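# Move glass beaker from door-side rack to window bench

## Task

Lift the beaker off the drying rack on the shelved bench next to the door, then set it down upright, opening facing up, on the worktop of the shelved bench next to the window. The task fails if the beaker touches the floor, if it breaks (a drop of more than a few centimetres or a hard knock is enough), or if the robot falls over or is left tilted.

## Robot and tools

ROBOT. A TidyBot++: a mobile base 0.54 m long, 0.50 m wide and 0.38 m tall on four powered casters, carrying one seven-joint arm with a two-finger gripper. The shoulder sits 0.12 m ahead of the base centre and 0.68 m up. Segments: upper arm 0.42 m, forearm 0.31 m, hand 0.31 m to the hand point. The arm starts folded with the hand pointing down, sticking out at most 0.08 m past the base front. Cameras: base_camera (pinhole, 644x364) and wrist_camera (fisheye, 644x476, looks along the hand).

FRAMES. All positions are in metres. Base frame: origin on the floor below the base centre, x ahead, y to the left, z up. Odometry frame: the base frame as it was when the session began. hand_pose is the point between the finger pads, in the base frame; its z axis runs out along the fingers and the fingers open and close along its y axis. base_odometry reports x, y and heading (rad, left positive, -3.142 to 3.142) from wheel turns only, so slip shows up as travel. base_tilt gives forward and right lean in degrees.

TOOL move. Every argument except cameras and blocking belongs to the action. base: an object with any of translate_m (relative drive ahead, metres, -2 to 2, positive forward), strafe_m (relative sideways drive, metres, -2 to 2, positive left), rotate_rad (relative turn, radians, -6.3 to 6.3, positive counter-clockwise from above). These are offsets measured from the base's current position along its own axes. joints: an object of absolute targets by name: joint_1_rad..joint_7_rad in radians, gripper_pos 0 (open) to 1 (closed). Ranges: joint_2_rad ±2.249, joint_4_rad ±2.579, joint_6_rad ±2.099; joints 1, 3, 5, 7 take any angle via the shorter way, so rotate in steps under half a turn. joint_1_rad positive is clockwise from above, the opposite sense to rotate_rad. target: one list of seven numbers [x, y, z, qw, qx, qy, qz], an absolute hand pose in the base frame, same form as hand_pose. With target, joints may carry only gripper_pos. speeds: optional caps for this action: translate_m and strafe_m 0.05 to 0.5 m/s (cap only one of them when combining), rotate_rad 0.1 to 1.57 rad/s, gripper_pos 0.234 to 0.993 per s. cameras: list of base_camera, wrist_camera or all; [] returns none. blocking: true (default) returns once everything is at rest; false returns in about 0.5 s while motion continues. A move with no action simply reports state and images.

Other tools. wait(seconds 0 to 10, cameras) lets the simulation run and reports state. stop(cameras) brakes all running motions; braked parts read stopped and may keep pressing on whatever they touch. zoom_image(camera, region [x0, y0, x1, y1] in pixels, at most 504x504) enlarges part of the latest image. finished_scene(scene: current scene number) ends the scene irreversibly; the beaker must stay in place unaided.

RESULT LINES. move reads done or the worst status. base_status, joint_status, hand_status: moving, done, off_target (resting short of target, maybe still pushing), contact_stop or time_out (an unrequested stop; the target is dropped and later calls in that reply are skipped), not_followed (a built-in check held back joint targets; "joint command not followed" or "pose unreachable", with a cause for self-collision). hand_status is done within 10 mm and 2 degrees; most target moves end off_target within about 3 cm. hand_target is where the joints' targets would put the hand. motor_effort is percent of maximum torque per motor, with the peak of the last action in brackets. on_its_own lists uncommanded behaviour. ARM HIT means the arm struck the base or itself. torque_fault freezes the arm and gripper for 10 s. MOTOR HOT warns of heating; an OVER-TEMPERATURE FAULT makes the arm sink for 30 to 60 s, with keys reading limit_stop_at_motor_heat; resend targets when accepted again.

CORRECTIONS. To fix a hand position, add (wanted minus measured hand_pose) to the previous target's x, y, z. For joints, send last command plus (wanted minus read). To keep a loaded hand steady, resend hand_target, not hand_pose. The arm sags under load and no weight compensation is made for held objects. Do not command a loaded joint to its current reading. When a held item lands on a surface, hand_pose nearly stops descending while motor_effort shifts slightly.

GRIPPER. Pad gap is about 85 x (1 - gripper_pos) mm. A blocked closure squeezes about 100 N at the slowest speed, up to 130 N at default; aiming about 0.01 past first contact grips gently. off_target on the gripper means an object stopped it. Closing pushes the fingertips about 13 mm outward; closed tips reach about 20 mm past the hand point.

REACH. A downward hand reaches at most about 0.94 m high, only near the base. Low forward-pointing targets close in front often miss or drive the arm into the base; no check prevents arm-base contact, and the arm does not avoid furniture.

AVOID. Dropping or knocking the glass, releasing it while moving, strong grips on it while it still rests on the rack, fast swings with it, and pushing the arm into furniture. Never drive or turn while the arm is snagged on something about 0.6 m or higher; that, or reaching far from the folded pose, or swinging a stretched arm sideways, can tip the robot. Back away or retract the arm to right a lean. A blocked base keeps shoving until it times out. Stretched or loaded arms heat motors, so keep holds short. Loose objects may occasionally get nudged.

Each tool is called as name([rows], argument=value, ...), one row to a line, values as JSON.

## Session

move()

Scene clock: 0.00 s.
base_odometry: x=+0.000 y=+0.000 heading=+0.000
base_tilt: forward=-1.0 right=+0.5
base_status: not commanded
joint_positions: joint_1_rad=+0.042 joint_2_rad=-0.391 joint_3_rad=+3.188 joint_4_rad=-2.538 joint_5_rad=-0.033 joint_6_rad=-0.886 joint_7_rad=+1.595 gripper_pos=+0.000
joint_status: not commanded
motor_effort: joint_1_rad=+0 joint_2_rad=+0 joint_3_rad=+0 joint_4_rad=+13 joint_5_rad=+0 joint_6_rad=+1 joint_7_rad=+0
hand_pose: x=+0.2567 y=-0.0007 z=+0.5904 quat_wxyz=(-0.019, +0.998, -0.041, +0.055) (m; base frame)
hand_target: x=+0.2565 y=-0.0007 z=+0.5902 quat_wxyz=(-0.019, +0.998, -0.041, +0.054) (m; base frame)
hand_status: not commanded
pictures: base_camera, wrist_camera

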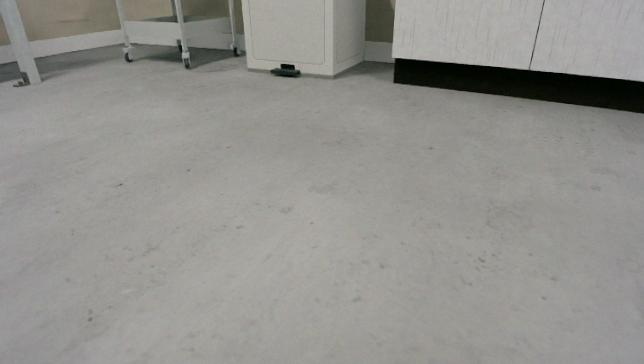

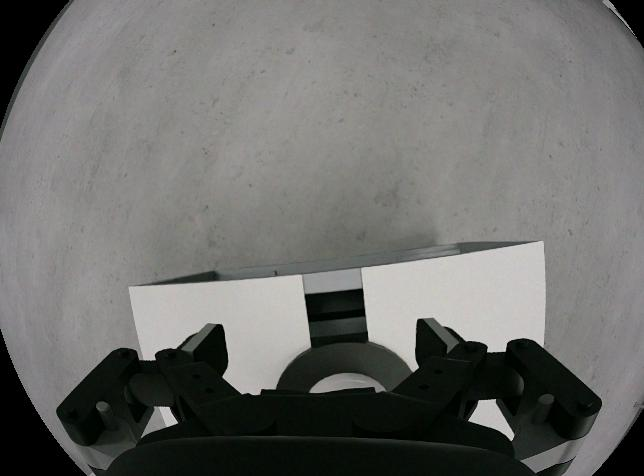

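move(joints={"joint_6_rad": 0.55})

Scene clock: 7.77 s.
move: done
base_odometry: x=+0.000 y=+0.000 heading=+0.000
base_tilt: forward=-1.0 right=+0.5
base_status: not commanded
joint_positions: joint_1_rad=+0.042 joint_2_rad=-0.391 joint_3_rad=+3.188 joint_4_rad=-2.538 joint_5_rad=-0.033 joint_6_rad=+0.498 joint_7_rad=+1.595 gripper_pos=+0.000
joint_status: all done
motor_effort: joint_1_rad=+0(1) joint_2_rad=-4(4) joint_3_rad=+1(1) joint_4_rad=+17(18) joint_5_rad=+0(1) joint_6_rad=+9(9) joint_7_rad=+0(1)
hand_pose: x=+0.5311 y=-0.0422 z=+0.8749 quat_wxyz=(+0.027, +0.733, -0.044, +0.678) (m; base frame)
hand_target: x=+0.5318 y=-0.0430 z=+0.8907 quat_wxyz=(+0.028, +0.716, -0.044, +0.696) (m; base frame)
hand_status: not commanded
pictures: base_camera, wrist_camera

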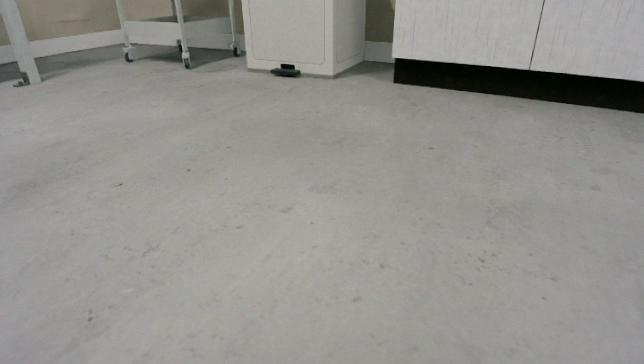

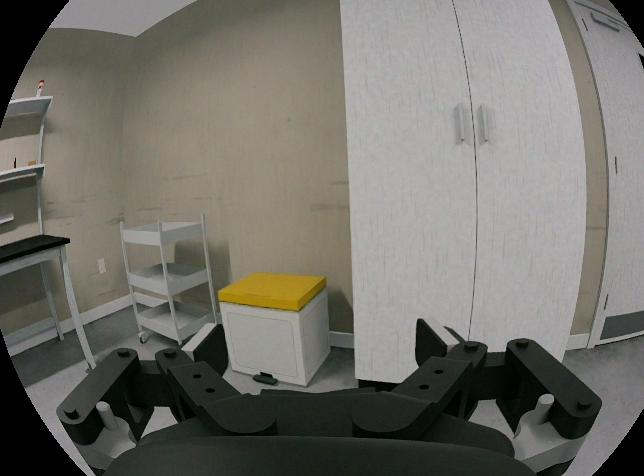

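move(base={"rotate_rad": 1.57}, cameras=["wrist_camera"])

move(base={"rotate_rad": 1.57}, cameras=["wrist_camera"])

move(base={"rotate_rad": 1.57}, cameras=["wrist_camera"])

Scene clock: 11.60 s.
move: done
base_odometry: x=+0.000 y=+0.000 heading=+1.569
base_tilt: forward=-1.0 right=+0.5
base_status: done
joint_positions: joint_1_rad=+0.042 joint_2_rad=-0.391 joint_3_rad=+3.188 joint_4_rad=-2.538 joint_5_rad=-0.033 joint_6_rad=+0.498 joint_7_rad=+1.595 gripper_pos=+0.000
joint_status: not commanded
motor_effort: joint_1_rad=+1(2) joint_2_rad=-4(5) joint_3_rad=+0(2) joint_4_rad=+17(18) joint_5_rad=+1(1) joint_6_rad=+9(9) joint_7_rad=+0(1)
hand_pose: x=+0.5311 y=-0.0420 z=+0.8749 quat_wxyz=(+0.026, +0.733, -0.044, +0.678) (m; base frame)
hand_target: x=+0.5318 y=-0.0430 z=+0.8907 quat_wxyz=(+0.028, +0.716, -0.044, +0.696) (m; base frame)
hand_status: not commanded
pictures: wrist_camera

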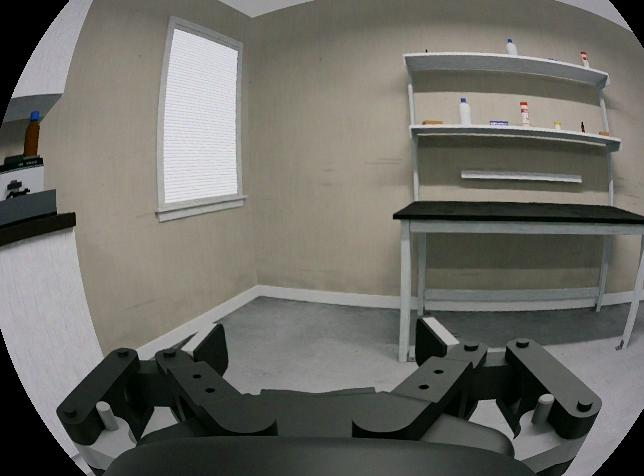

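Scene clock: 13.90 s.
move: done
base_odometry: x=+0.000 y=+0.000 heading=+3.139
base_tilt: forward=-1.0 right=+0.5
base_status: done
joint_positions: joint_1_rad=+0.041 joint_2_rad=-0.391 joint_3_rad=+3.188 joint_4_rad=-2.538 joint_5_rad=-0.033 joint_6_rad=+0.498 joint_7_rad=+1.595 gripper_pos=+0.000
joint_status: not commanded
motor_effort: joint_1_rad=+0(2) joint_2_rad=-4(5) joint_3_rad=+0(2) joint_4_rad=+17(18) joint_5_rad=+0(1) joint_6_rad=+9(9) joint_7_rad=+0(1)
hand_pose: x=+0.5311 y=-0.0418 z=+0.8749 quat_wxyz=(+0.026, +0.733, -0.044, +0.678) (m; base frame)
hand_target: x=+0.5318 y=-0.0430 z=+0.8907 quat_wxyz=(+0.028, +0.716, -0.044, +0.696) (m; base frame)
hand_status: not commanded
pictures: wrist_camera

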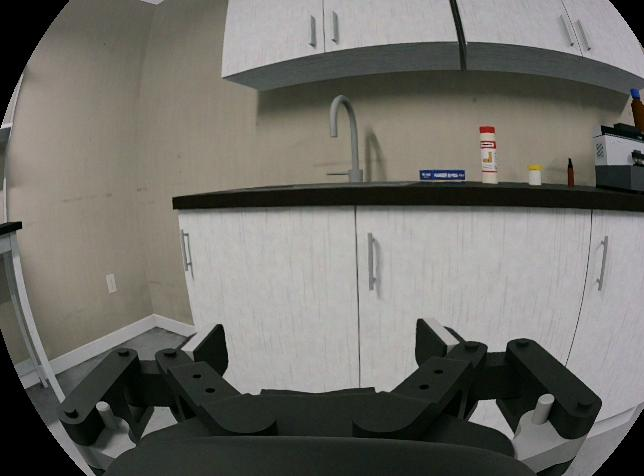

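Scene clock: 16.20 s.
move: done
base_odometry: x=+0.000 y=+0.000 heading=-1.575
base_tilt: forward=-1.0 right=+0.5
base_status: done
joint_positions: joint_1_rad=+0.041 joint_2_rad=-0.391 joint_3_rad=+3.188 joint_4_rad=-2.538 joint_5_rad=-0.033 joint_6_rad=+0.499 joint_7_rad=+1.595 gripper_pos=+0.000
joint_status: not commanded
motor_effort: joint_1_rad=+0(2) joint_2_rad=-4(5) joint_3_rad=+0(2) joint_4_rad=+17(18) joint_5_rad=+0(1) joint_6_rad=+9(9) joint_7_rad=+0(1)
hand_pose: x=+0.5311 y=-0.0417 z=+0.8749 quat_wxyz=(+0.026, +0.733, -0.044, +0.678) (m; base frame)
hand_target: x=+0.5318 y=-0.0430 z=+0.8907 quat_wxyz=(+0.028, +0.716, -0.044, +0.696) (m; base frame)
hand_status: not commanded
pictures: wrist_camera

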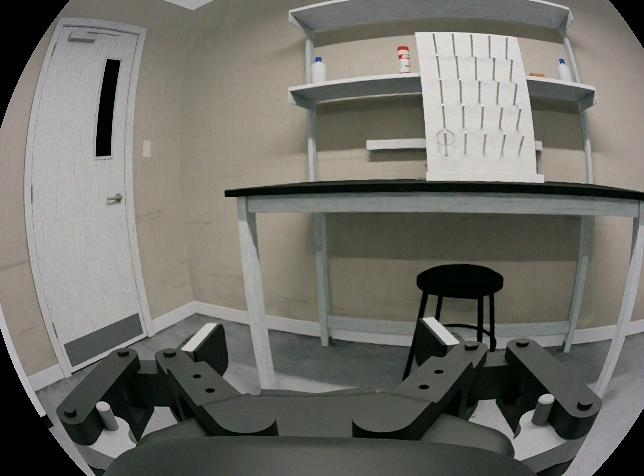

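zoom_image(camera="wrist_camera", region=[400, 20, 560, 200])

Scaled by 2.800.

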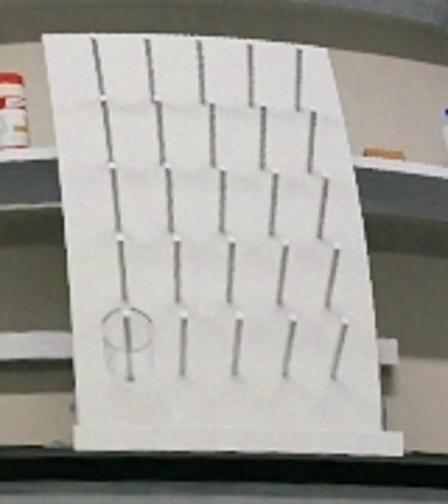

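move(joints={"joint_6_rad": 0.65})

Scene clock: 41.13 s.
move: done
base_odometry: x=+0.000 y=+0.000 heading=-1.575
base_tilt: forward=-1.0 right=+0.5
base_status: not commanded
joint_positions: joint_1_rad=+0.041 joint_2_rad=-0.391 joint_3_rad=+3.188 joint_4_rad=-2.538 joint_5_rad=-0.033 joint_6_rad=+0.614 joint_7_rad=+1.595 gripper_pos=+0.000
joint_status: all done
motor_effort: joint_1_rad=+1(1) joint_2_rad=-4(6) joint_3_rad=+0(1) joint_4_rad=+17(19) joint_5_rad=+0(1) joint_6_rad=+10(11) joint_7_rad=+0(0)
hand_pose: x=+0.5317 y=-0.0435 z=+0.9108 quat_wxyz=(+0.030, +0.693, -0.043, +0.719) (m; base frame)
hand_target: x=+0.5310 y=-0.0443 z=+0.9218 quat_wxyz=(+0.031, +0.680, -0.043, +0.731) (m; base frame)
hand_status: not commanded
pictures: base_camera, wrist_camera

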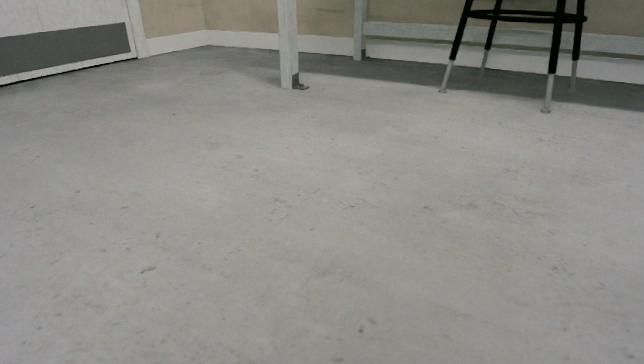

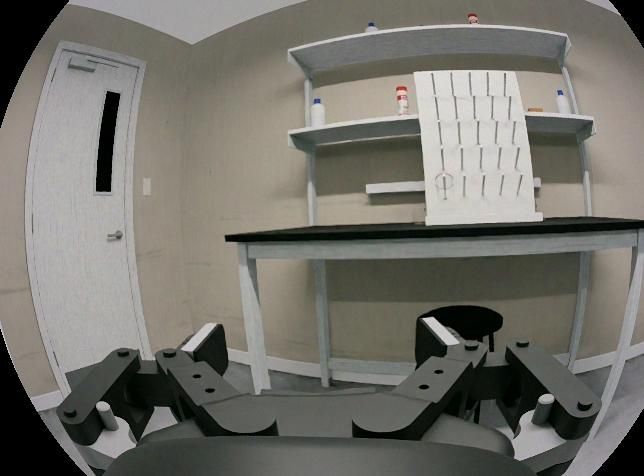

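move(base={"translate_m": 0.4})

Scene clock: 51.87 s.
move: done
base_odometry: x=-0.002 y=-0.400 heading=-1.575
base_tilt: forward=-1.0 right=+0.5
base_status: done
joint_positions: joint_1_rad=+0.041 joint_2_rad=-0.390 joint_3_rad=+3.188 joint_4_rad=-2.538 joint_5_rad=-0.033 joint_6_rad=+0.614 joint_7_rad=+1.595 gripper_pos=+0.000
joint_status: not commanded
motor_effort: joint_1_rad=+0(2) joint_2_rad=-4(7) joint_3_rad=+0(1) joint_4_rad=+17(18) joint_5_rad=+1(1) joint_6_rad=+9(10) joint_7_rad=+0(1)
hand_pose: x=+0.5318 y=-0.0435 z=+0.9107 quat_wxyz=(+0.030, +0.693, -0.043, +0.719) (m; base frame)
hand_target: x=+0.5310 y=-0.0443 z=+0.9218 quat_wxyz=(+0.031, +0.680, -0.043, +0.731) (m; base frame)
hand_status: not commanded
pictures: base_camera, wrist_camera

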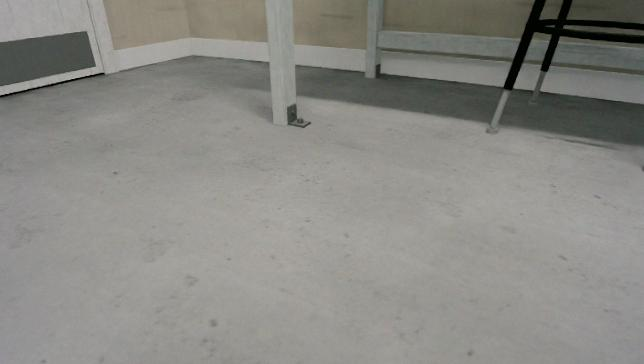

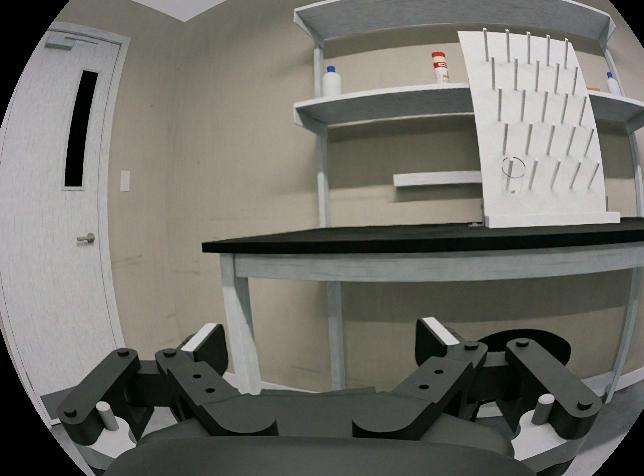

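move(joints={"joint_1_rad": 1.2}, cameras=["wrist_camera"])

Scene clock: 66.83 s.
move: done
base_odometry: x=-0.002 y=-0.400 heading=-1.575
base_tilt: forward=-1.0 right=+0.5
base_status: not commanded
joint_positions: joint_1_rad=+1.189 joint_2_rad=-0.390 joint_3_rad=+3.188 joint_4_rad=-2.538 joint_5_rad=-0.033 joint_6_rad=+0.614 joint_7_rad=+1.595 gripper_pos=+0.000
joint_status: all done
motor_effort: joint_1_rad=+0(2) joint_2_rad=-4(5) joint_3_rad=+1(2) joint_4_rad=+17(18) joint_5_rad=+0(1) joint_6_rad=+9(9) joint_7_rad=+0(1)
hand_pose: x=+0.2489 y=-0.3943 z=+0.9107 quat_wxyz=(+0.415, +0.559, -0.413, +0.588) (m; base frame)
hand_target: x=+0.2437 y=-0.3951 z=+0.9218 quat_wxyz=(+0.426, +0.545, -0.408, +0.595) (m; base frame)
hand_status: not commanded
pictures: wrist_camera

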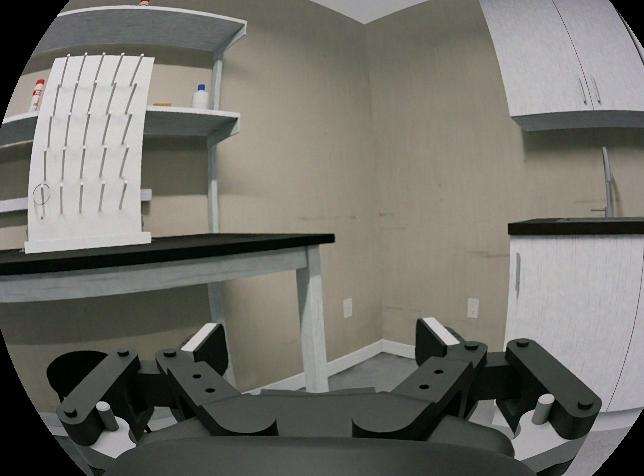

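move(joints={"joint_1_rad": 0.0}, base={"strafe_m": -0.75})

Scene clock: 70.93 s.
move: done
base_odometry: x=-0.752 y=-0.397 heading=-1.574
base_tilt: forward=-1.0 right=+0.5
base_status: done
joint_positions: joint_1_rad=+0.012 joint_2_rad=-0.390 joint_3_rad=+3.188 joint_4_rad=-2.538 joint_5_rad=-0.033 joint_6_rad=+0.614 joint_7_rad=+1.595 gripper_pos=+0.000
joint_status: all done
motor_effort: joint_1_rad=+0(2) joint_2_rad=-4(5) joint_3_rad=+1(2) joint_4_rad=+17(18) joint_5_rad=+0(1) joint_6_rad=+9(10) joint_7_rad=+0(0)
hand_pose: x=+0.5329 y=-0.0315 z=+0.9107 quat_wxyz=(+0.019, +0.694, -0.033, +0.719) (m; base frame)
hand_target: x=+0.5325 y=-0.0270 z=+0.9218 quat_wxyz=(+0.016, +0.681, -0.029, +0.732) (m; base frame)
hand_status: not commanded
pictures: base_camera, wrist_camera

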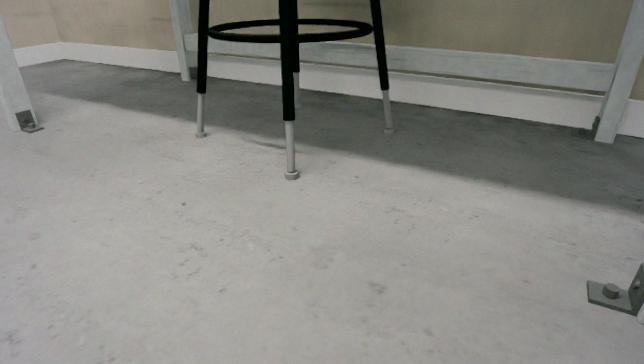

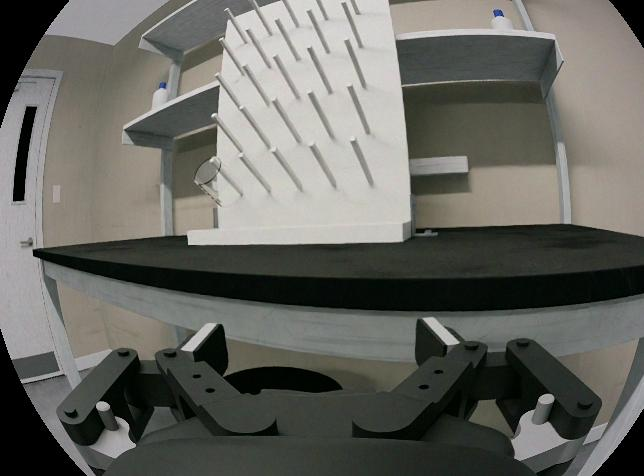

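move(base={"translate_m": -0.2, "rotate_rad": -0.48})

Scene clock: 78.33 s.
move: done
base_odometry: x=-0.751 y=-0.197 heading=-2.055
base_tilt: forward=-1.0 right=+0.5
base_status: done
joint_positions: joint_1_rad=+0.007 joint_2_rad=-0.391 joint_3_rad=+3.188 joint_4_rad=-2.538 joint_5_rad=-0.033 joint_6_rad=+0.614 joint_7_rad=+1.595 gripper_pos=+0.000
joint_status: not commanded
motor_effort: joint_1_rad=+0(1) joint_2_rad=-4(6) joint_3_rad=+1(2) joint_4_rad=+17(18) joint_5_rad=+0(1) joint_6_rad=+9(10) joint_7_rad=+0(0)
hand_pose: x=+0.5328 y=-0.0295 z=+0.9111 quat_wxyz=(+0.018, +0.693, -0.032, +0.720) (m; base frame)
hand_target: x=+0.5325 y=-0.0270 z=+0.9218 quat_wxyz=(+0.016, +0.681, -0.029, +0.732) (m; base frame)
hand_status: not commanded
pictures: base_camera, wrist_camera

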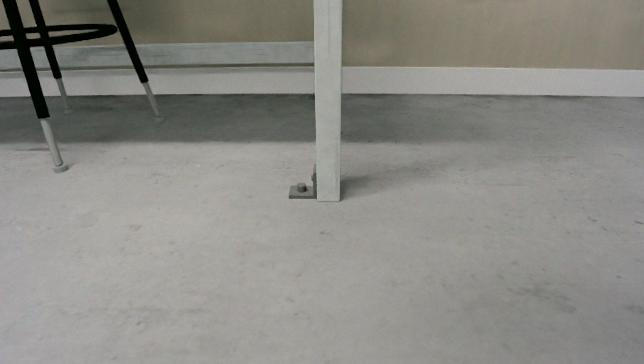

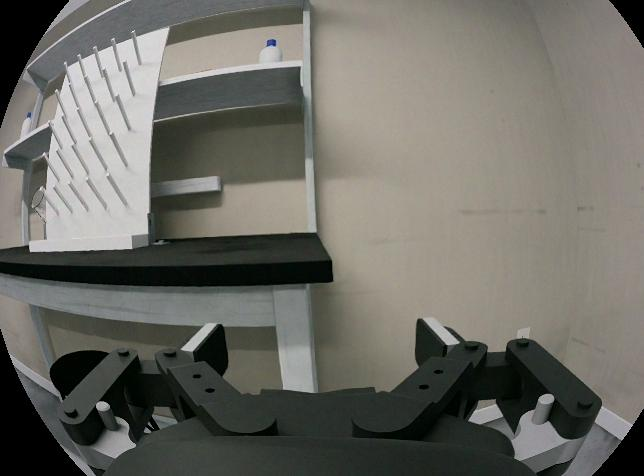

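move(base={"strafe_m": 0.9, "rotate_rad": -0.02})

Scene clock: 90.07 s.
move: done
base_odometry: x=+0.046 y=-0.616 heading=-2.075
base_tilt: forward=-1.0 right=+0.5
base_status: done
joint_positions: joint_1_rad=+0.007 joint_2_rad=-0.391 joint_3_rad=+3.188 joint_4_rad=-2.538 joint_5_rad=-0.033 joint_6_rad=+0.614 joint_7_rad=+1.595 gripper_pos=+0.000
joint_status: not commanded
motor_effort: joint_1_rad=+0(2) joint_2_rad=-4(5) joint_3_rad=+1(2) joint_4_rad=+17(18) joint_5_rad=+1(1) joint_6_rad=+9(9) joint_7_rad=+0(1)
hand_pose: x=+0.5328 y=-0.0292 z=+0.9111 quat_wxyz=(+0.017, +0.693, -0.031, +0.720) (m; base frame)
hand_target: x=+0.5325 y=-0.0270 z=+0.9218 quat_wxyz=(+0.016, +0.681, -0.029, +0.732) (m; base frame)
hand_status: not commanded
pictures: base_camera, wrist_camera

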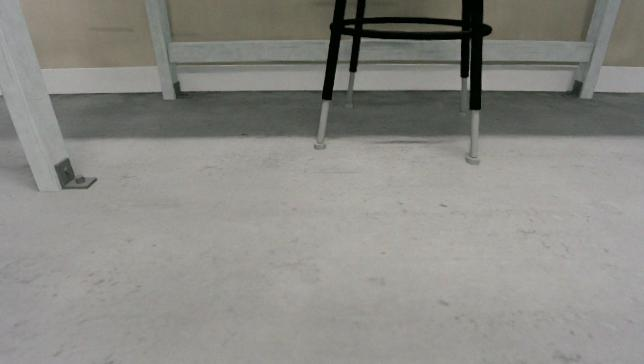

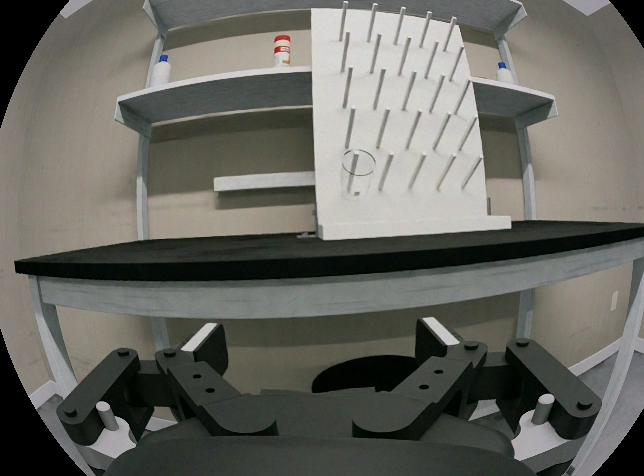

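zoom_image(camera="wrist_camera", region=[300, 120, 520, 260])

Scaled by 2.291.

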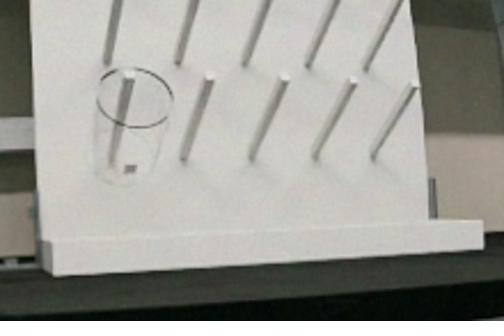

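move(target=[0.55, 0.0, 1.15, 0, 0.7071, 0, 0.7071])

Scene clock: 168.03 s.
move: off_target
base_odometry: x=+0.046 y=-0.616 heading=-2.075
base_tilt: forward=-1.0 right=+0.5
base_status: not commanded
joint_positions: joint_1_rad=+0.006 joint_2_rad=-0.423 joint_3_rad=+3.173 joint_4_rad=-1.758 joint_5_rad=-0.033 joint_6_rad=-0.217 joint_7_rad=+1.595 gripper_pos=+0.000
joint_status: not commanded
motor_effort: joint_1_rad=+1(2) joint_2_rad=-5(7) joint_3_rad=+0(2) joint_4_rad=+19(20) joint_5_rad=+0(1) joint_6_rad=+9(10) joint_7_rad=+0(1)
hand_pose: x=+0.5631 y=-0.0177 z=+1.1451 quat_wxyz=(+0.003, +0.700, -0.017, +0.714) (m; base frame)
hand_target: x=+0.5500 y=+0.0000 z=+1.1500 quat_wxyz=(+0.000, +0.707, +0.000, +0.707) (m; base frame)
hand_status: off_target (0.023 m and 2.2 deg from the pose sent, 0.241 m and 4.6 deg at the start)
pictures: base_camera, wrist_camera

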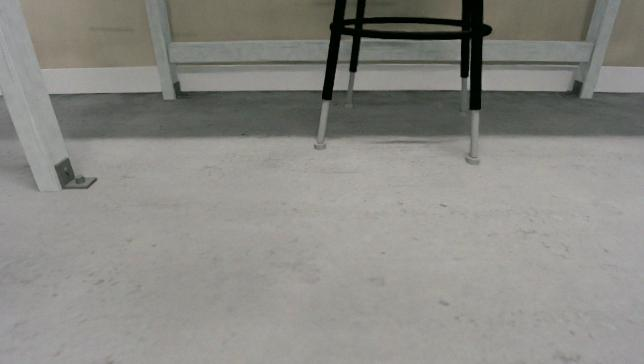

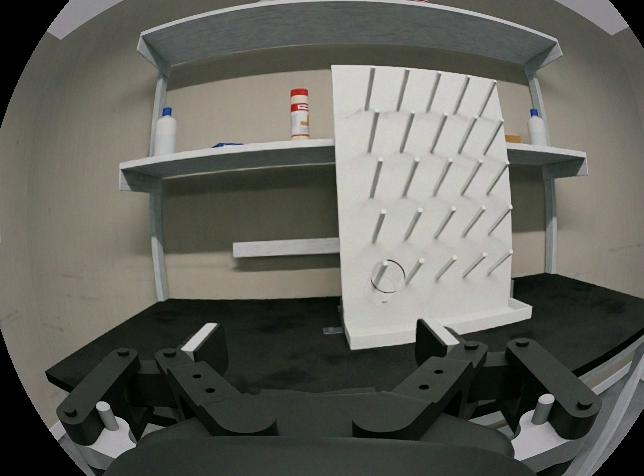

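zoom_image(camera="wrist_camera", region=[330, 190, 530, 350])

Scaled by 2.520.

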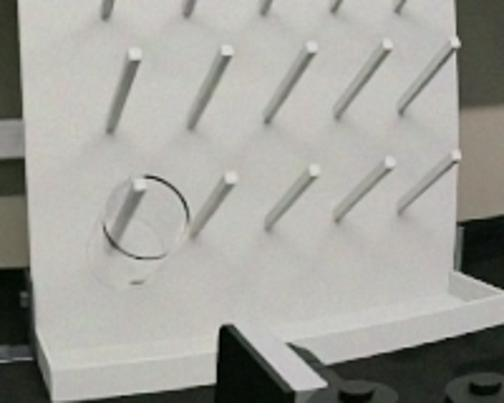

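move(target=[0.605, -0.095, 1.045, 0.6890, 0.6509, 0.1591, -0.2763])

Scene clock: 258.57 s.
move: off_target
base_odometry: x=+0.046 y=-0.616 heading=-2.075
base_tilt: forward=-1.0 right=+0.5
base_status: not commanded
joint_positions: joint_1_rad=-0.662 joint_2_rad=+0.652 joint_3_rad=+3.789 joint_4_rad=-0.967 joint_5_rad=+1.209 joint_6_rad=-1.786 joint_7_rad=+2.223 gripper_pos=+0.000
joint_status: not commanded
motor_effort: joint_1_rad=+0(3) joint_2_rad=-28(29) joint_3_rad=+6(8) joint_4_rad=+13(20) joint_5_rad=+9(9) joint_6_rad=+1(9) joint_7_rad=-1(1)
hand_pose: x=+0.6139 y=-0.1065 z=+1.0285 quat_wxyz=(+0.668, +0.682, +0.183, -0.233) (m; base frame)
hand_target: x=+0.6050 y=-0.0950 z=+1.0450 quat_wxyz=(+0.689, +0.651, +0.159, -0.276) (m; base frame)
hand_status: off_target (0.022 m and 7.1 deg from the pose sent, 0.133 m and 150.2 deg at the start)
pictures: base_camera, wrist_camera

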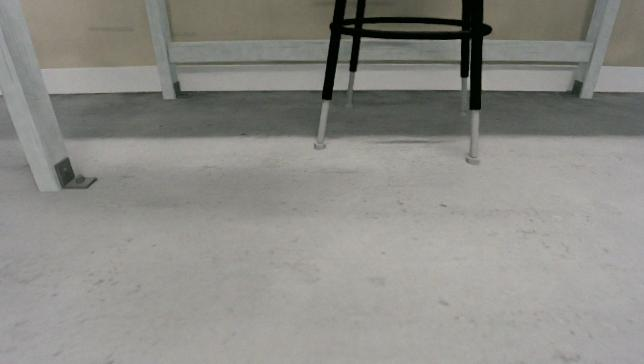

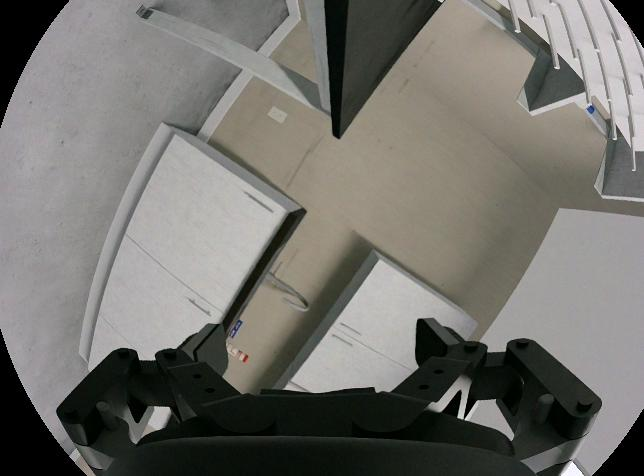

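move(target=[0.596, -0.0835, 1.0615, 0.7067, 0.6167, 0.1343, -0.3183], cameras=[])

Scene clock: 266.77 s.
move: off_target
base_odometry: x=+0.046 y=-0.616 heading=-2.075
base_tilt: forward=-1.0 right=+0.5
base_status: not commanded
joint_positions: joint_1_rad=-0.673 joint_2_rad=+0.695 joint_3_rad=+3.867 joint_4_rad=-0.955 joint_5_rad=+1.252 joint_6_rad=-1.815 joint_7_rad=+2.273 gripper_pos=+0.000
joint_status: not commanded
motor_effort: joint_1_rad=+0(1) joint_2_rad=-29(30) joint_3_rad=+7(7) joint_4_rad=+13(13) joint_5_rad=+9(9) joint_6_rad=+1(1) joint_7_rad=+0(1)
hand_pose: x=+0.6018 y=-0.1047 z=+1.0481 quat_wxyz=(+0.688, +0.651, +0.156, -0.280) (m; base frame)
hand_target: x=+0.5960 y=-0.0835 z=+1.0615 quat_wxyz=(+0.707, +0.617, +0.134, -0.318) (m; base frame)
hand_status: off_target (0.026 m and 6.7 deg from the pose sent, 0.044 m and 14.2 deg at the start)
pictures: none
No camera images: "cameras" was empty.

move(base={"translate_m": 0.35, "strafe_m": 0.05}, speeds={"translate_m": 0.25})

Scene clock: 277.00 s.
move: done
base_odometry: x=-0.080 y=-0.947 heading=-2.074
base_tilt: forward=-1.0 right=+0.5
base_status: done
joint_positions: joint_1_rad=-0.676 joint_2_rad=+0.702 joint_3_rad=+3.868 joint_4_rad=-0.953 joint_5_rad=+1.254 joint_6_rad=-1.819 joint_7_rad=+2.274 gripper_pos=+0.000
joint_status: not commanded
motor_effort: joint_1_rad=+1(2) joint_2_rad=-28(31) joint_3_rad=+7(8) joint_4_rad=+13(13) joint_5_rad=+9(9) joint_6_rad=+1(2) joint_7_rad=+0(1)
hand_pose: x=+0.6028 y=-0.1013 z=+1.0470 quat_wxyz=(+0.690, +0.648, +0.156, -0.282) (m; base frame)
hand_target: x=+0.5960 y=-0.0835 z=+1.0615 quat_wxyz=(+0.707, +0.617, +0.134, -0.318) (m; base frame)
hand_status: not commanded
pictures: base_camera, wrist_camera

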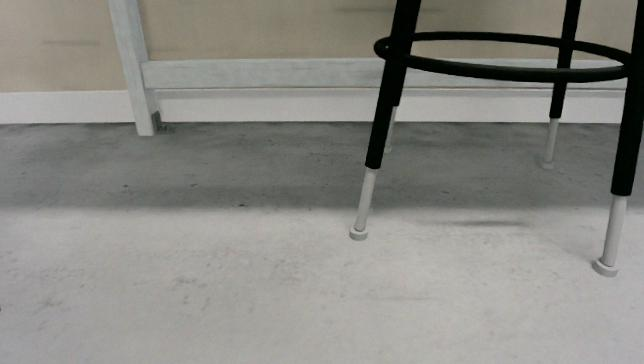

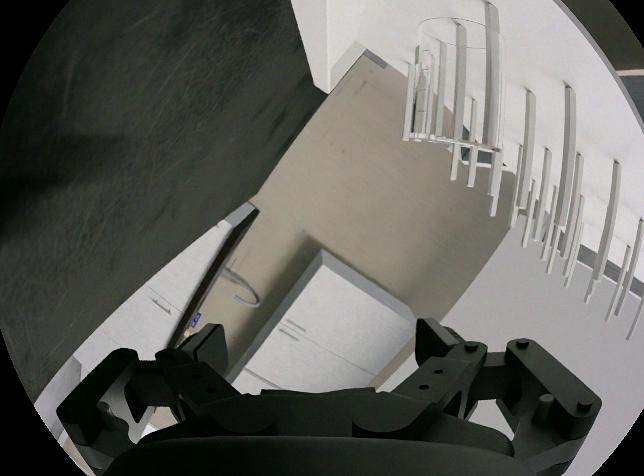

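zoom_image(camera="wrist_camera", region=[360, 0, 560, 180])

Scaled by 2.520.

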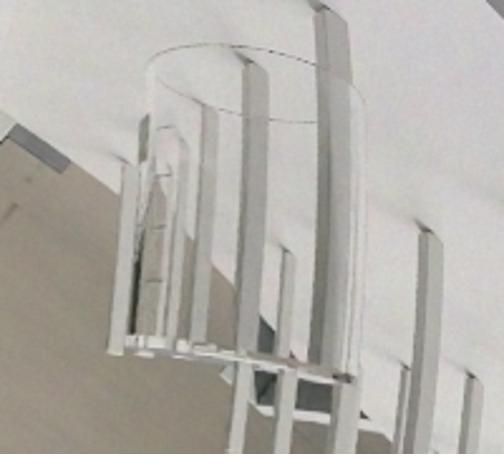

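move(base={"translate_m": 0.08}, speeds={"translate_m": 0.15}, cameras=["wrist_camera"])

zoom_image(camera="wrist_camera", region=[340, 40, 560, 240])

Scene clock: 328.40 s.
move: done
base_odometry: x=-0.118 y=-1.017 heading=-2.074
base_tilt: forward=-1.0 right=+0.5
base_status: done
joint_positions: joint_1_rad=-0.679 joint_2_rad=+0.705 joint_3_rad=+3.868 joint_4_rad=-0.953 joint_5_rad=+1.255 joint_6_rad=-1.821 joint_7_rad=+2.274 gripper_pos=+0.000
joint_status: not commanded
motor_effort: joint_1_rad=+0(3) joint_2_rad=-29(31) joint_3_rad=+8(8) joint_4_rad=+13(13) joint_5_rad=+9(9) joint_6_rad=+1(2) joint_7_rad=-1(1)
hand_pose: x=+0.6032 y=-0.0990 z=+1.0465 quat_wxyz=(+0.691, +0.647, +0.156, -0.283) (m; base frame)
hand_target: x=+0.5960 y=-0.0835 z=+1.0615 quat_wxyz=(+0.707, +0.617, +0.134, -0.318) (m; base frame)
hand_status: not commanded
pictures: wrist_camera

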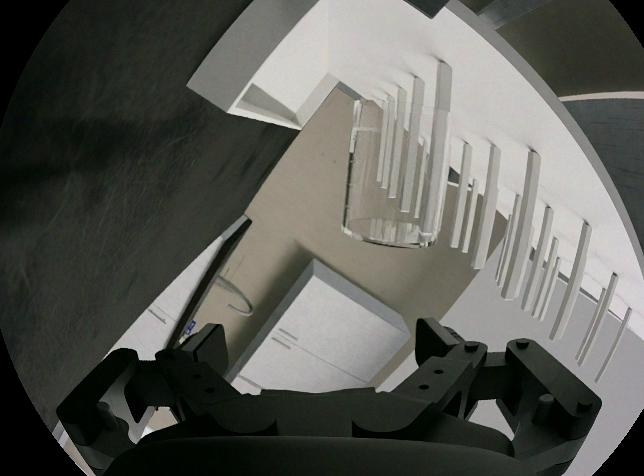

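Scaled by 2.291.

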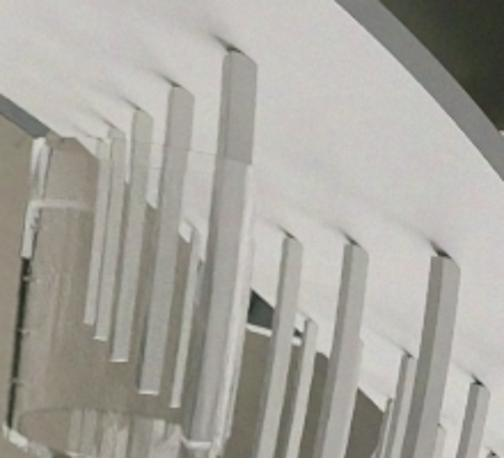

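move(base={"translate_m": 0.085}, speeds={"translate_m": 0.1}, cameras=["wrist_camera"])

zoom_image(camera="wrist_camera", region=[160, 100, 500, 400])

Scene clock: 348.70 s.
move: done
base_odometry: x=-0.159 y=-1.091 heading=-2.074
base_tilt: forward=-1.0 right=+0.5
base_status: done
joint_positions: joint_1_rad=-0.738 joint_2_rad=+0.620 joint_3_rad=+3.878 joint_4_rad=-0.944 joint_5_rad=+1.261 joint_6_rad=-1.824 joint_7_rad=+2.274 gripper_pos=+0.000
joint_status: not commanded
motor_effort: joint_1_rad=+10(13) joint_2_rad=-7(30) joint_3_rad=+5(8) joint_4_rad=+13(17) joint_5_rad=+9(13) joint_6_rad=+2(3) joint_7_rad=+0(1)
hand_pose: x=+0.5818 y=-0.0925 z=+1.0776 quat_wxyz=(+0.688, +0.669, +0.153, -0.236) (m; base frame)
hand_target: x=+0.5960 y=-0.0835 z=+1.0615 quat_wxyz=(+0.707, +0.617, +0.134, -0.318) (m; base frame)
hand_status: not commanded
pictures: wrist_camera

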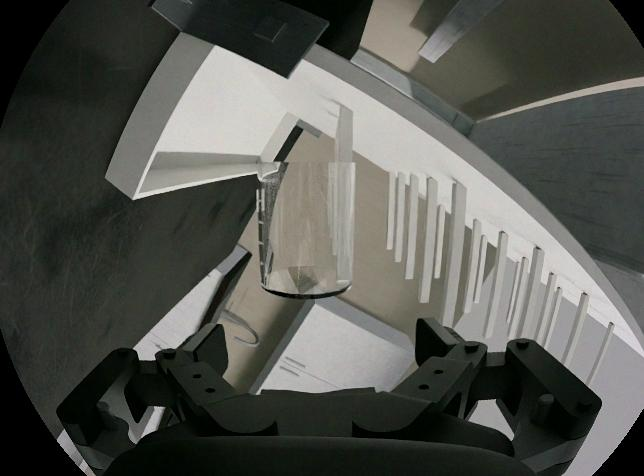

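Scaled by 1.482.

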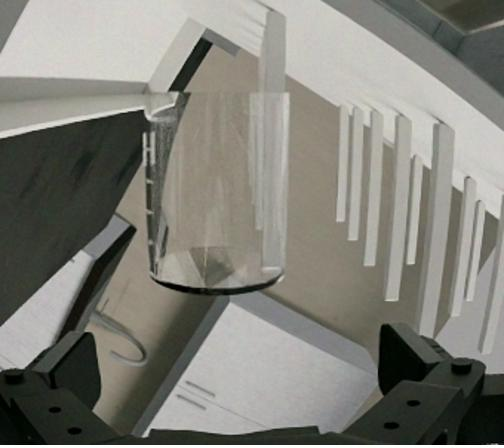

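move(base={"translate_m": -0.075}, speeds={"translate_m": 0.1}, cameras=["wrist_camera"])

Scene clock: 353.90 s.
move: done
base_odometry: x=-0.122 y=-1.025 heading=-2.073
base_tilt: forward=-1.0 right=+0.5
base_status: done
joint_positions: joint_1_rad=-0.684 joint_2_rad=+0.725 joint_3_rad=+3.878 joint_4_rad=-0.942 joint_5_rad=+1.262 joint_6_rad=-1.824 joint_7_rad=+2.274 gripper_pos=+0.000
joint_status: not commanded
motor_effort: joint_1_rad=+1(10) joint_2_rad=-29(32) joint_3_rad=+7(9) joint_4_rad=+13(13) joint_5_rad=+9(10) joint_6_rad=+1(2) joint_7_rad=+0(1)
hand_pose: x=+0.6070 y=-0.0918 z=+1.0469 quat_wxyz=(+0.698, +0.639, +0.153, -0.285) (m; base frame)
hand_target: x=+0.5960 y=-0.0835 z=+1.0615 quat_wxyz=(+0.707, +0.617, +0.134, -0.318) (m; base frame)
hand_status: not commanded
pictures: wrist_camera

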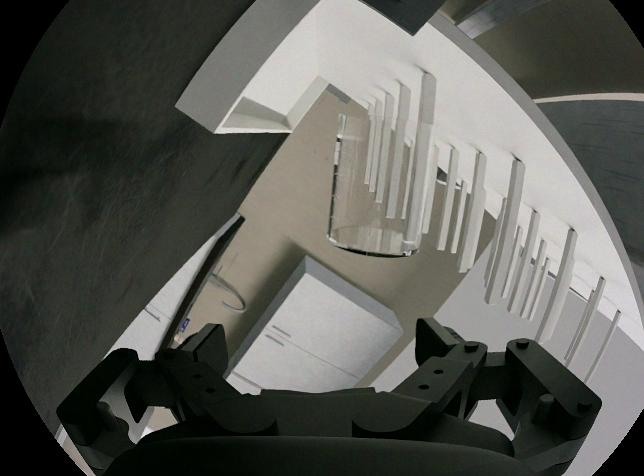

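move(base={"translate_m": -0.21, "strafe_m": 0.12}, cameras=[])

move(joints={"joint_1_rad": -0.2006, "joint_2_rad": 0.6007, "joint_3_rad": 3.1416, "joint_4_rad": -1.0265, "joint_5_rad": 1.7068, "joint_6_rad": -1.675, "joint_7_rad": 2.1643})

Scene clock: 418.20 s.
move: done
base_odometry: x=+0.084 y=-0.899 heading=-2.073
base_tilt: forward=-1.0 right=+0.5
base_status: done
joint_positions: joint_1_rad=-0.689 joint_2_rad=+0.725 joint_3_rad=+3.878 joint_4_rad=-0.942 joint_5_rad=+1.262 joint_6_rad=-1.826 joint_7_rad=+2.274 gripper_pos=+0.000
joint_status: not commanded
motor_effort: joint_1_rad=+0(3) joint_2_rad=-29(33) joint_3_rad=+8(8) joint_4_rad=+12(14) joint_5_rad=+9(10) joint_6_rad=+1(2) joint_7_rad=+0(1)
hand_pose: x=+0.6068 y=-0.0893 z=+1.0469 quat_wxyz=(+0.699, +0.639, +0.154, -0.284) (m; base frame)
hand_target: x=+0.5960 y=-0.0835 z=+1.0615 quat_wxyz=(+0.707, +0.617, +0.134, -0.318) (m; base frame)
hand_status: not commanded
pictures: none
No camera images: "cameras" was empty.

Scene clock: 420.23 s.
move: done
base_odometry: x=+0.084 y=-0.899 heading=-2.073
base_tilt: forward=-1.0 right=+0.5
base_status: not commanded
joint_positions: joint_1_rad=-0.212 joint_2_rad=+0.641 joint_3_rad=+3.165 joint_4_rad=-0.994 joint_5_rad=+1.642 joint_6_rad=-1.727 joint_7_rad=+2.210 gripper_pos=+0.000
joint_status: all done
motor_effort: joint_1_rad=+0(2) joint_2_rad=-32(33) joint_3_rad=+2(9) joint_4_rad=+15(15) joint_5_rad=+9(10) joint_6_rad=+0(2) joint_7_rad=-1(1)
hand_pose: x=+0.6858 y=-0.1958 z=+1.0275 quat_wxyz=(+0.701, +0.628, +0.241, -0.236) (m; base frame)
hand_target: x=+0.6912 y=-0.1957 z=+1.0546 quat_wxyz=(+0.729, +0.611, +0.237, -0.199) (m; base frame)
hand_status: not commanded
pictures: base_camera, wrist_camera

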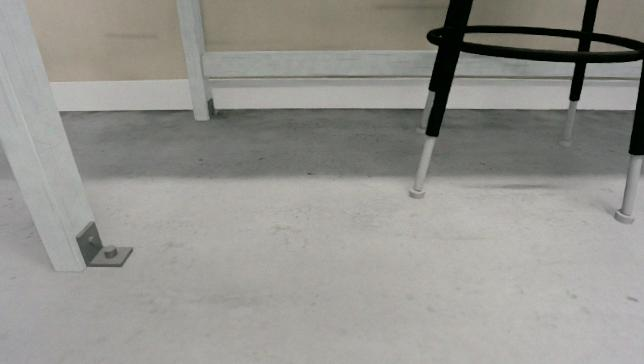

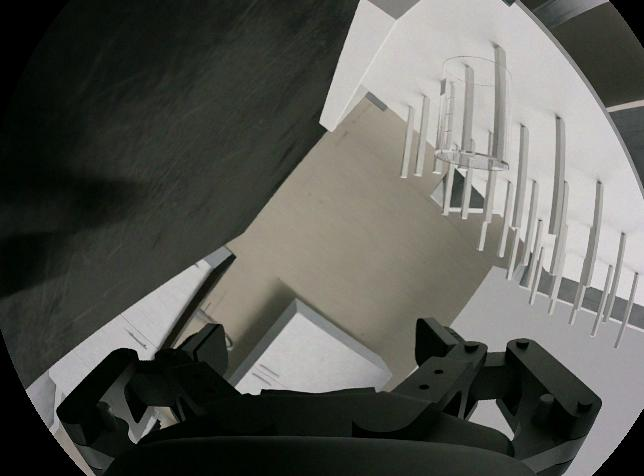

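move(joints={"joint_1_rad": -0.189, "joint_2_rad": 0.5604, "joint_3_rad": 3.118, "joint_4_rad": -1.059, "joint_5_rad": 1.772, "joint_6_rad": -1.623, "joint_7_rad": 2.118}, cameras=[])

Scene clock: 423.80 s.
move: done
base_odometry: x=+0.084 y=-0.899 heading=-2.073
base_tilt: forward=-1.0 right=+0.5
base_status: not commanded
joint_positions: joint_1_rad=-0.200 joint_2_rad=+0.594 joint_3_rad=+3.138 joint_4_rad=-1.032 joint_5_rad=+1.712 joint_6_rad=-1.669 joint_7_rad=+2.160 gripper_pos=+0.000
joint_status: all done
motor_effort: joint_1_rad=+1(2) joint_2_rad=-31(34) joint_3_rad=+2(3) joint_4_rad=+15(15) joint_5_rad=+9(10) joint_6_rad=+0(2) joint_7_rad=+0(1)
hand_pose: x=+0.6914 y=-0.1950 z=+1.0573 quat_wxyz=(+0.731, +0.610, +0.237, -0.194) (m; base frame)
hand_target: x=+0.6958 y=-0.1933 z=+1.0818 quat_wxyz=(+0.754, +0.592, +0.234, -0.161) (m; base frame)
hand_status: not commanded
pictures: none
No camera images: "cameras" was empty.

move(base={"translate_m": 0.17}, speeds={"translate_m": 0.15}, cameras=["wrist_camera"])

zoom_image(camera="wrist_camera", region=[200, 100, 500, 380])

Scene clock: 429.57 s.
move: done
base_odometry: x=+0.002 y=-1.048 heading=-2.073
base_tilt: forward=-1.0 right=+0.5
base_status: done
joint_positions: joint_1_rad=-0.198 joint_2_rad=+0.587 joint_3_rad=+3.138 joint_4_rad=-1.032 joint_5_rad=+1.713 joint_6_rad=-1.667 joint_7_rad=+2.160 gripper_pos=+0.000
joint_status: not commanded
motor_effort: joint_1_rad=+0(2) joint_2_rad=-30(33) joint_3_rad=+2(5) joint_4_rad=+15(15) joint_5_rad=+9(10) joint_6_rad=+0(1) joint_7_rad=+0(1)
hand_pose: x=+0.6892 y=-0.1965 z=+1.0615 quat_wxyz=(+0.732, +0.610, +0.235, -0.192) (m; base frame)
hand_target: x=+0.6958 y=-0.1933 z=+1.0818 quat_wxyz=(+0.754, +0.592, +0.234, -0.161) (m; base frame)
hand_status: not commanded
pictures: wrist_camera

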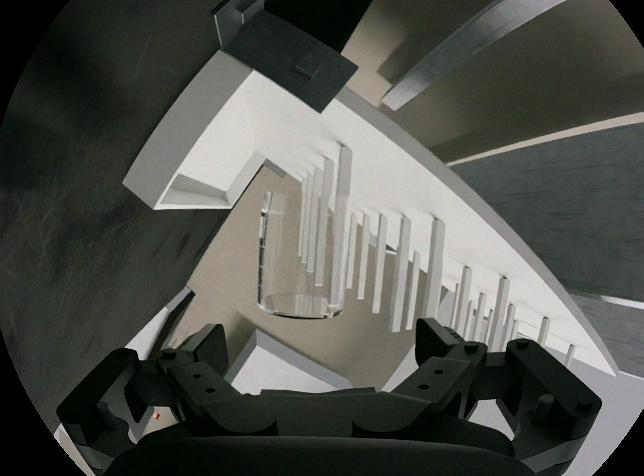

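Scaled by 1.680.

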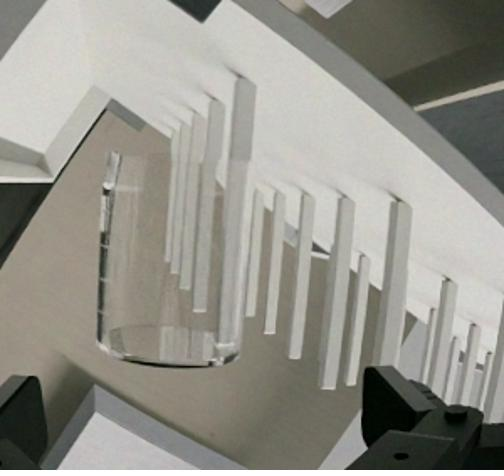

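move(base={"translate_m": 0.0195, "strafe_m": -0.04}, joints={"joint_2_rad": 0.572}, speeds={"translate_m": 0.1}, cameras=["wrist_camera"])

zoom_image(camera="wrist_camera", region=[180, 160, 460, 420])

Scene clock: 448.93 s.
move: done
base_odometry: x=-0.042 y=-1.046 heading=-2.073
base_tilt: forward=-1.0 right=+0.5
base_status: done
joint_positions: joint_1_rad=-0.189 joint_2_rad=+0.587 joint_3_rad=+3.136 joint_4_rad=-1.032 joint_5_rad=+1.714 joint_6_rad=-1.667 joint_7_rad=+2.160 gripper_pos=+0.000
joint_status: all done
motor_effort: joint_1_rad=+0(4) joint_2_rad=-31(32) joint_3_rad=+2(4) joint_4_rad=+15(15) joint_5_rad=+9(10) joint_6_rad=+0(0) joint_7_rad=-1(1)
hand_pose: x=+0.6877 y=-0.2012 z=+1.0613 quat_wxyz=(+0.731, +0.612, +0.233, -0.195) (m; base frame)
hand_target: x=+0.7003 y=-0.1924 z=+1.0756 quat_wxyz=(+0.754, +0.590, +0.238, -0.165) (m; base frame)
hand_status: not commanded
pictures: wrist_camera

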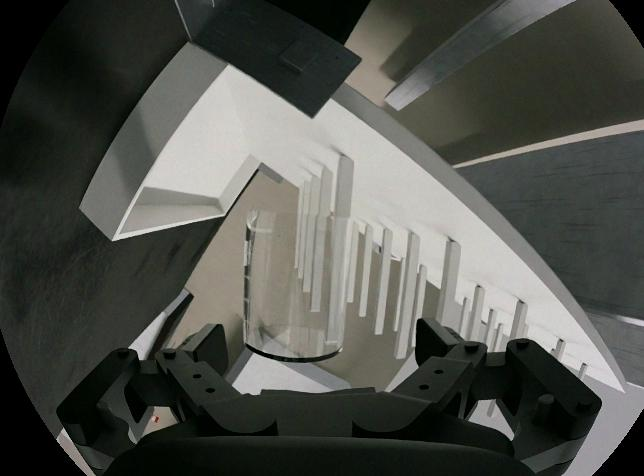

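Scaled by 1.800.

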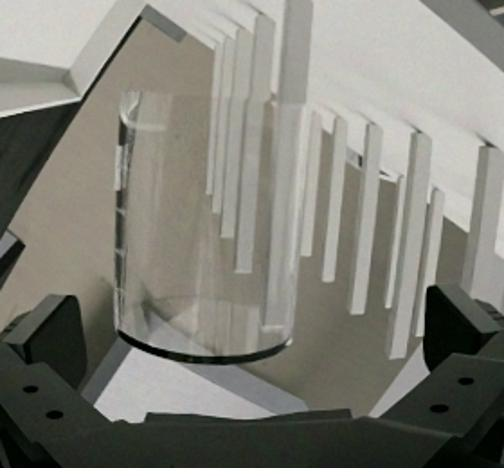

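move(joints={"joint_2_rad": 0.582}, cameras=[])

Scene clock: 462.20 s.
move: done
base_odometry: x=-0.042 y=-1.046 heading=-2.073
base_tilt: forward=-1.0 right=+0.5
base_status: not commanded
joint_positions: joint_1_rad=-0.189 joint_2_rad=+0.587 joint_3_rad=+3.136 joint_4_rad=-1.032 joint_5_rad=+1.714 joint_6_rad=-1.667 joint_7_rad=+2.160 gripper_pos=+0.000
joint_status: all done
motor_effort: joint_1_rad=+1(1) joint_2_rad=-31(31) joint_3_rad=+3(3) joint_4_rad=+15(15) joint_5_rad=+9(10) joint_6_rad=+0(0) joint_7_rad=+0(1)
hand_pose: x=+0.6877 y=-0.2012 z=+1.0613 quat_wxyz=(+0.731, +0.612, +0.233, -0.195) (m; base frame)
hand_target: x=+0.7041 y=-0.1917 z=+1.0703 quat_wxyz=(+0.753, +0.589, +0.242, -0.168) (m; base frame)
hand_status: not commanded
pictures: none
No camera images: "cameras" was empty.

move(joints={"joint_2_rad": 0.63}, cameras=[])

Scene clock: 465.93 s.
move: done
base_odometry: x=-0.042 y=-1.046 heading=-2.073
base_tilt: forward=-1.0 right=+0.5
base_status: not commanded
joint_positions: joint_1_rad=-0.189 joint_2_rad=+0.592 joint_3_rad=+3.136 joint_4_rad=-1.032 joint_5_rad=+1.714 joint_6_rad=-1.667 joint_7_rad=+2.160 gripper_pos=+0.000
joint_status: all done
motor_effort: joint_1_rad=+1(2) joint_2_rad=-31(32) joint_3_rad=+3(3) joint_4_rad=+15(15) joint_5_rad=+9(10) joint_6_rad=+0(0) joint_7_rad=+0(1)
hand_pose: x=+0.6895 y=-0.2009 z=+1.0588 quat_wxyz=(+0.730, +0.611, +0.235, -0.196) (m; base frame)
hand_target: x=+0.7218 y=-0.1883 z=+1.0440 quat_wxyz=(+0.750, +0.581, +0.258, -0.183) (m; base frame)
hand_status: not commanded
pictures: none
No camera images: "cameras" was empty.

move(joints={"joint_2_rad": 0.637}, base={"strafe_m": -0.025}, speeds={"strafe_m": 0.08}, cameras=["wrist_camera"])

zoom_image(camera="wrist_camera", region=[180, 160, 460, 420])

Scene clock: 469.00 s.
move: done
base_odometry: x=-0.064 y=-1.034 heading=-2.072
base_tilt: forward=-1.0 right=+0.5
base_status: done
joint_positions: joint_1_rad=-0.186 joint_2_rad=+0.593 joint_3_rad=+3.135 joint_4_rad=-1.032 joint_5_rad=+1.714 joint_6_rad=-1.667 joint_7_rad=+2.160 gripper_pos=+0.000
joint_status: all done
motor_effort: joint_1_rad=+0(4) joint_2_rad=-31(32) joint_3_rad=+2(4) joint_4_rad=+15(15) joint_5_rad=+9(9) joint_6_rad=+0(0) joint_7_rad=+0(1)
hand_pose: x=+0.6894 y=-0.2020 z=+1.0583 quat_wxyz=(+0.730, +0.611, +0.235, -0.197) (m; base frame)
hand_target: x=+0.7243 y=-0.1878 z=+1.0401 quat_wxyz=(+0.749, +0.580, +0.261, -0.185) (m; base frame)
hand_status: not commanded
pictures: wrist_camera

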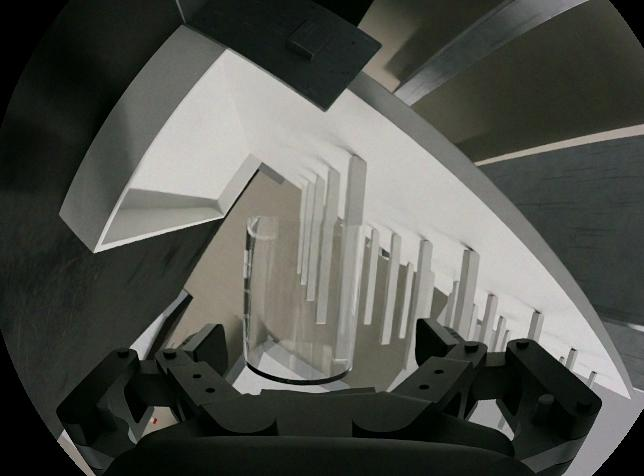

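Scaled by 1.800.

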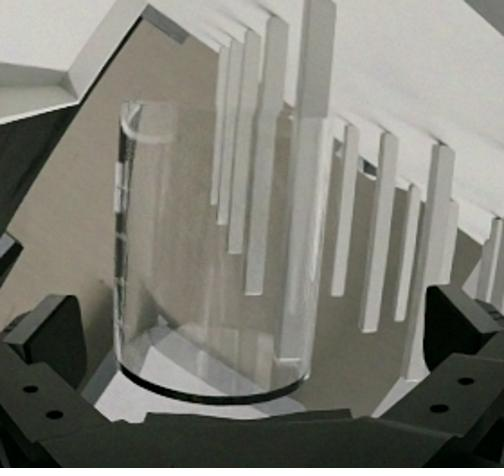

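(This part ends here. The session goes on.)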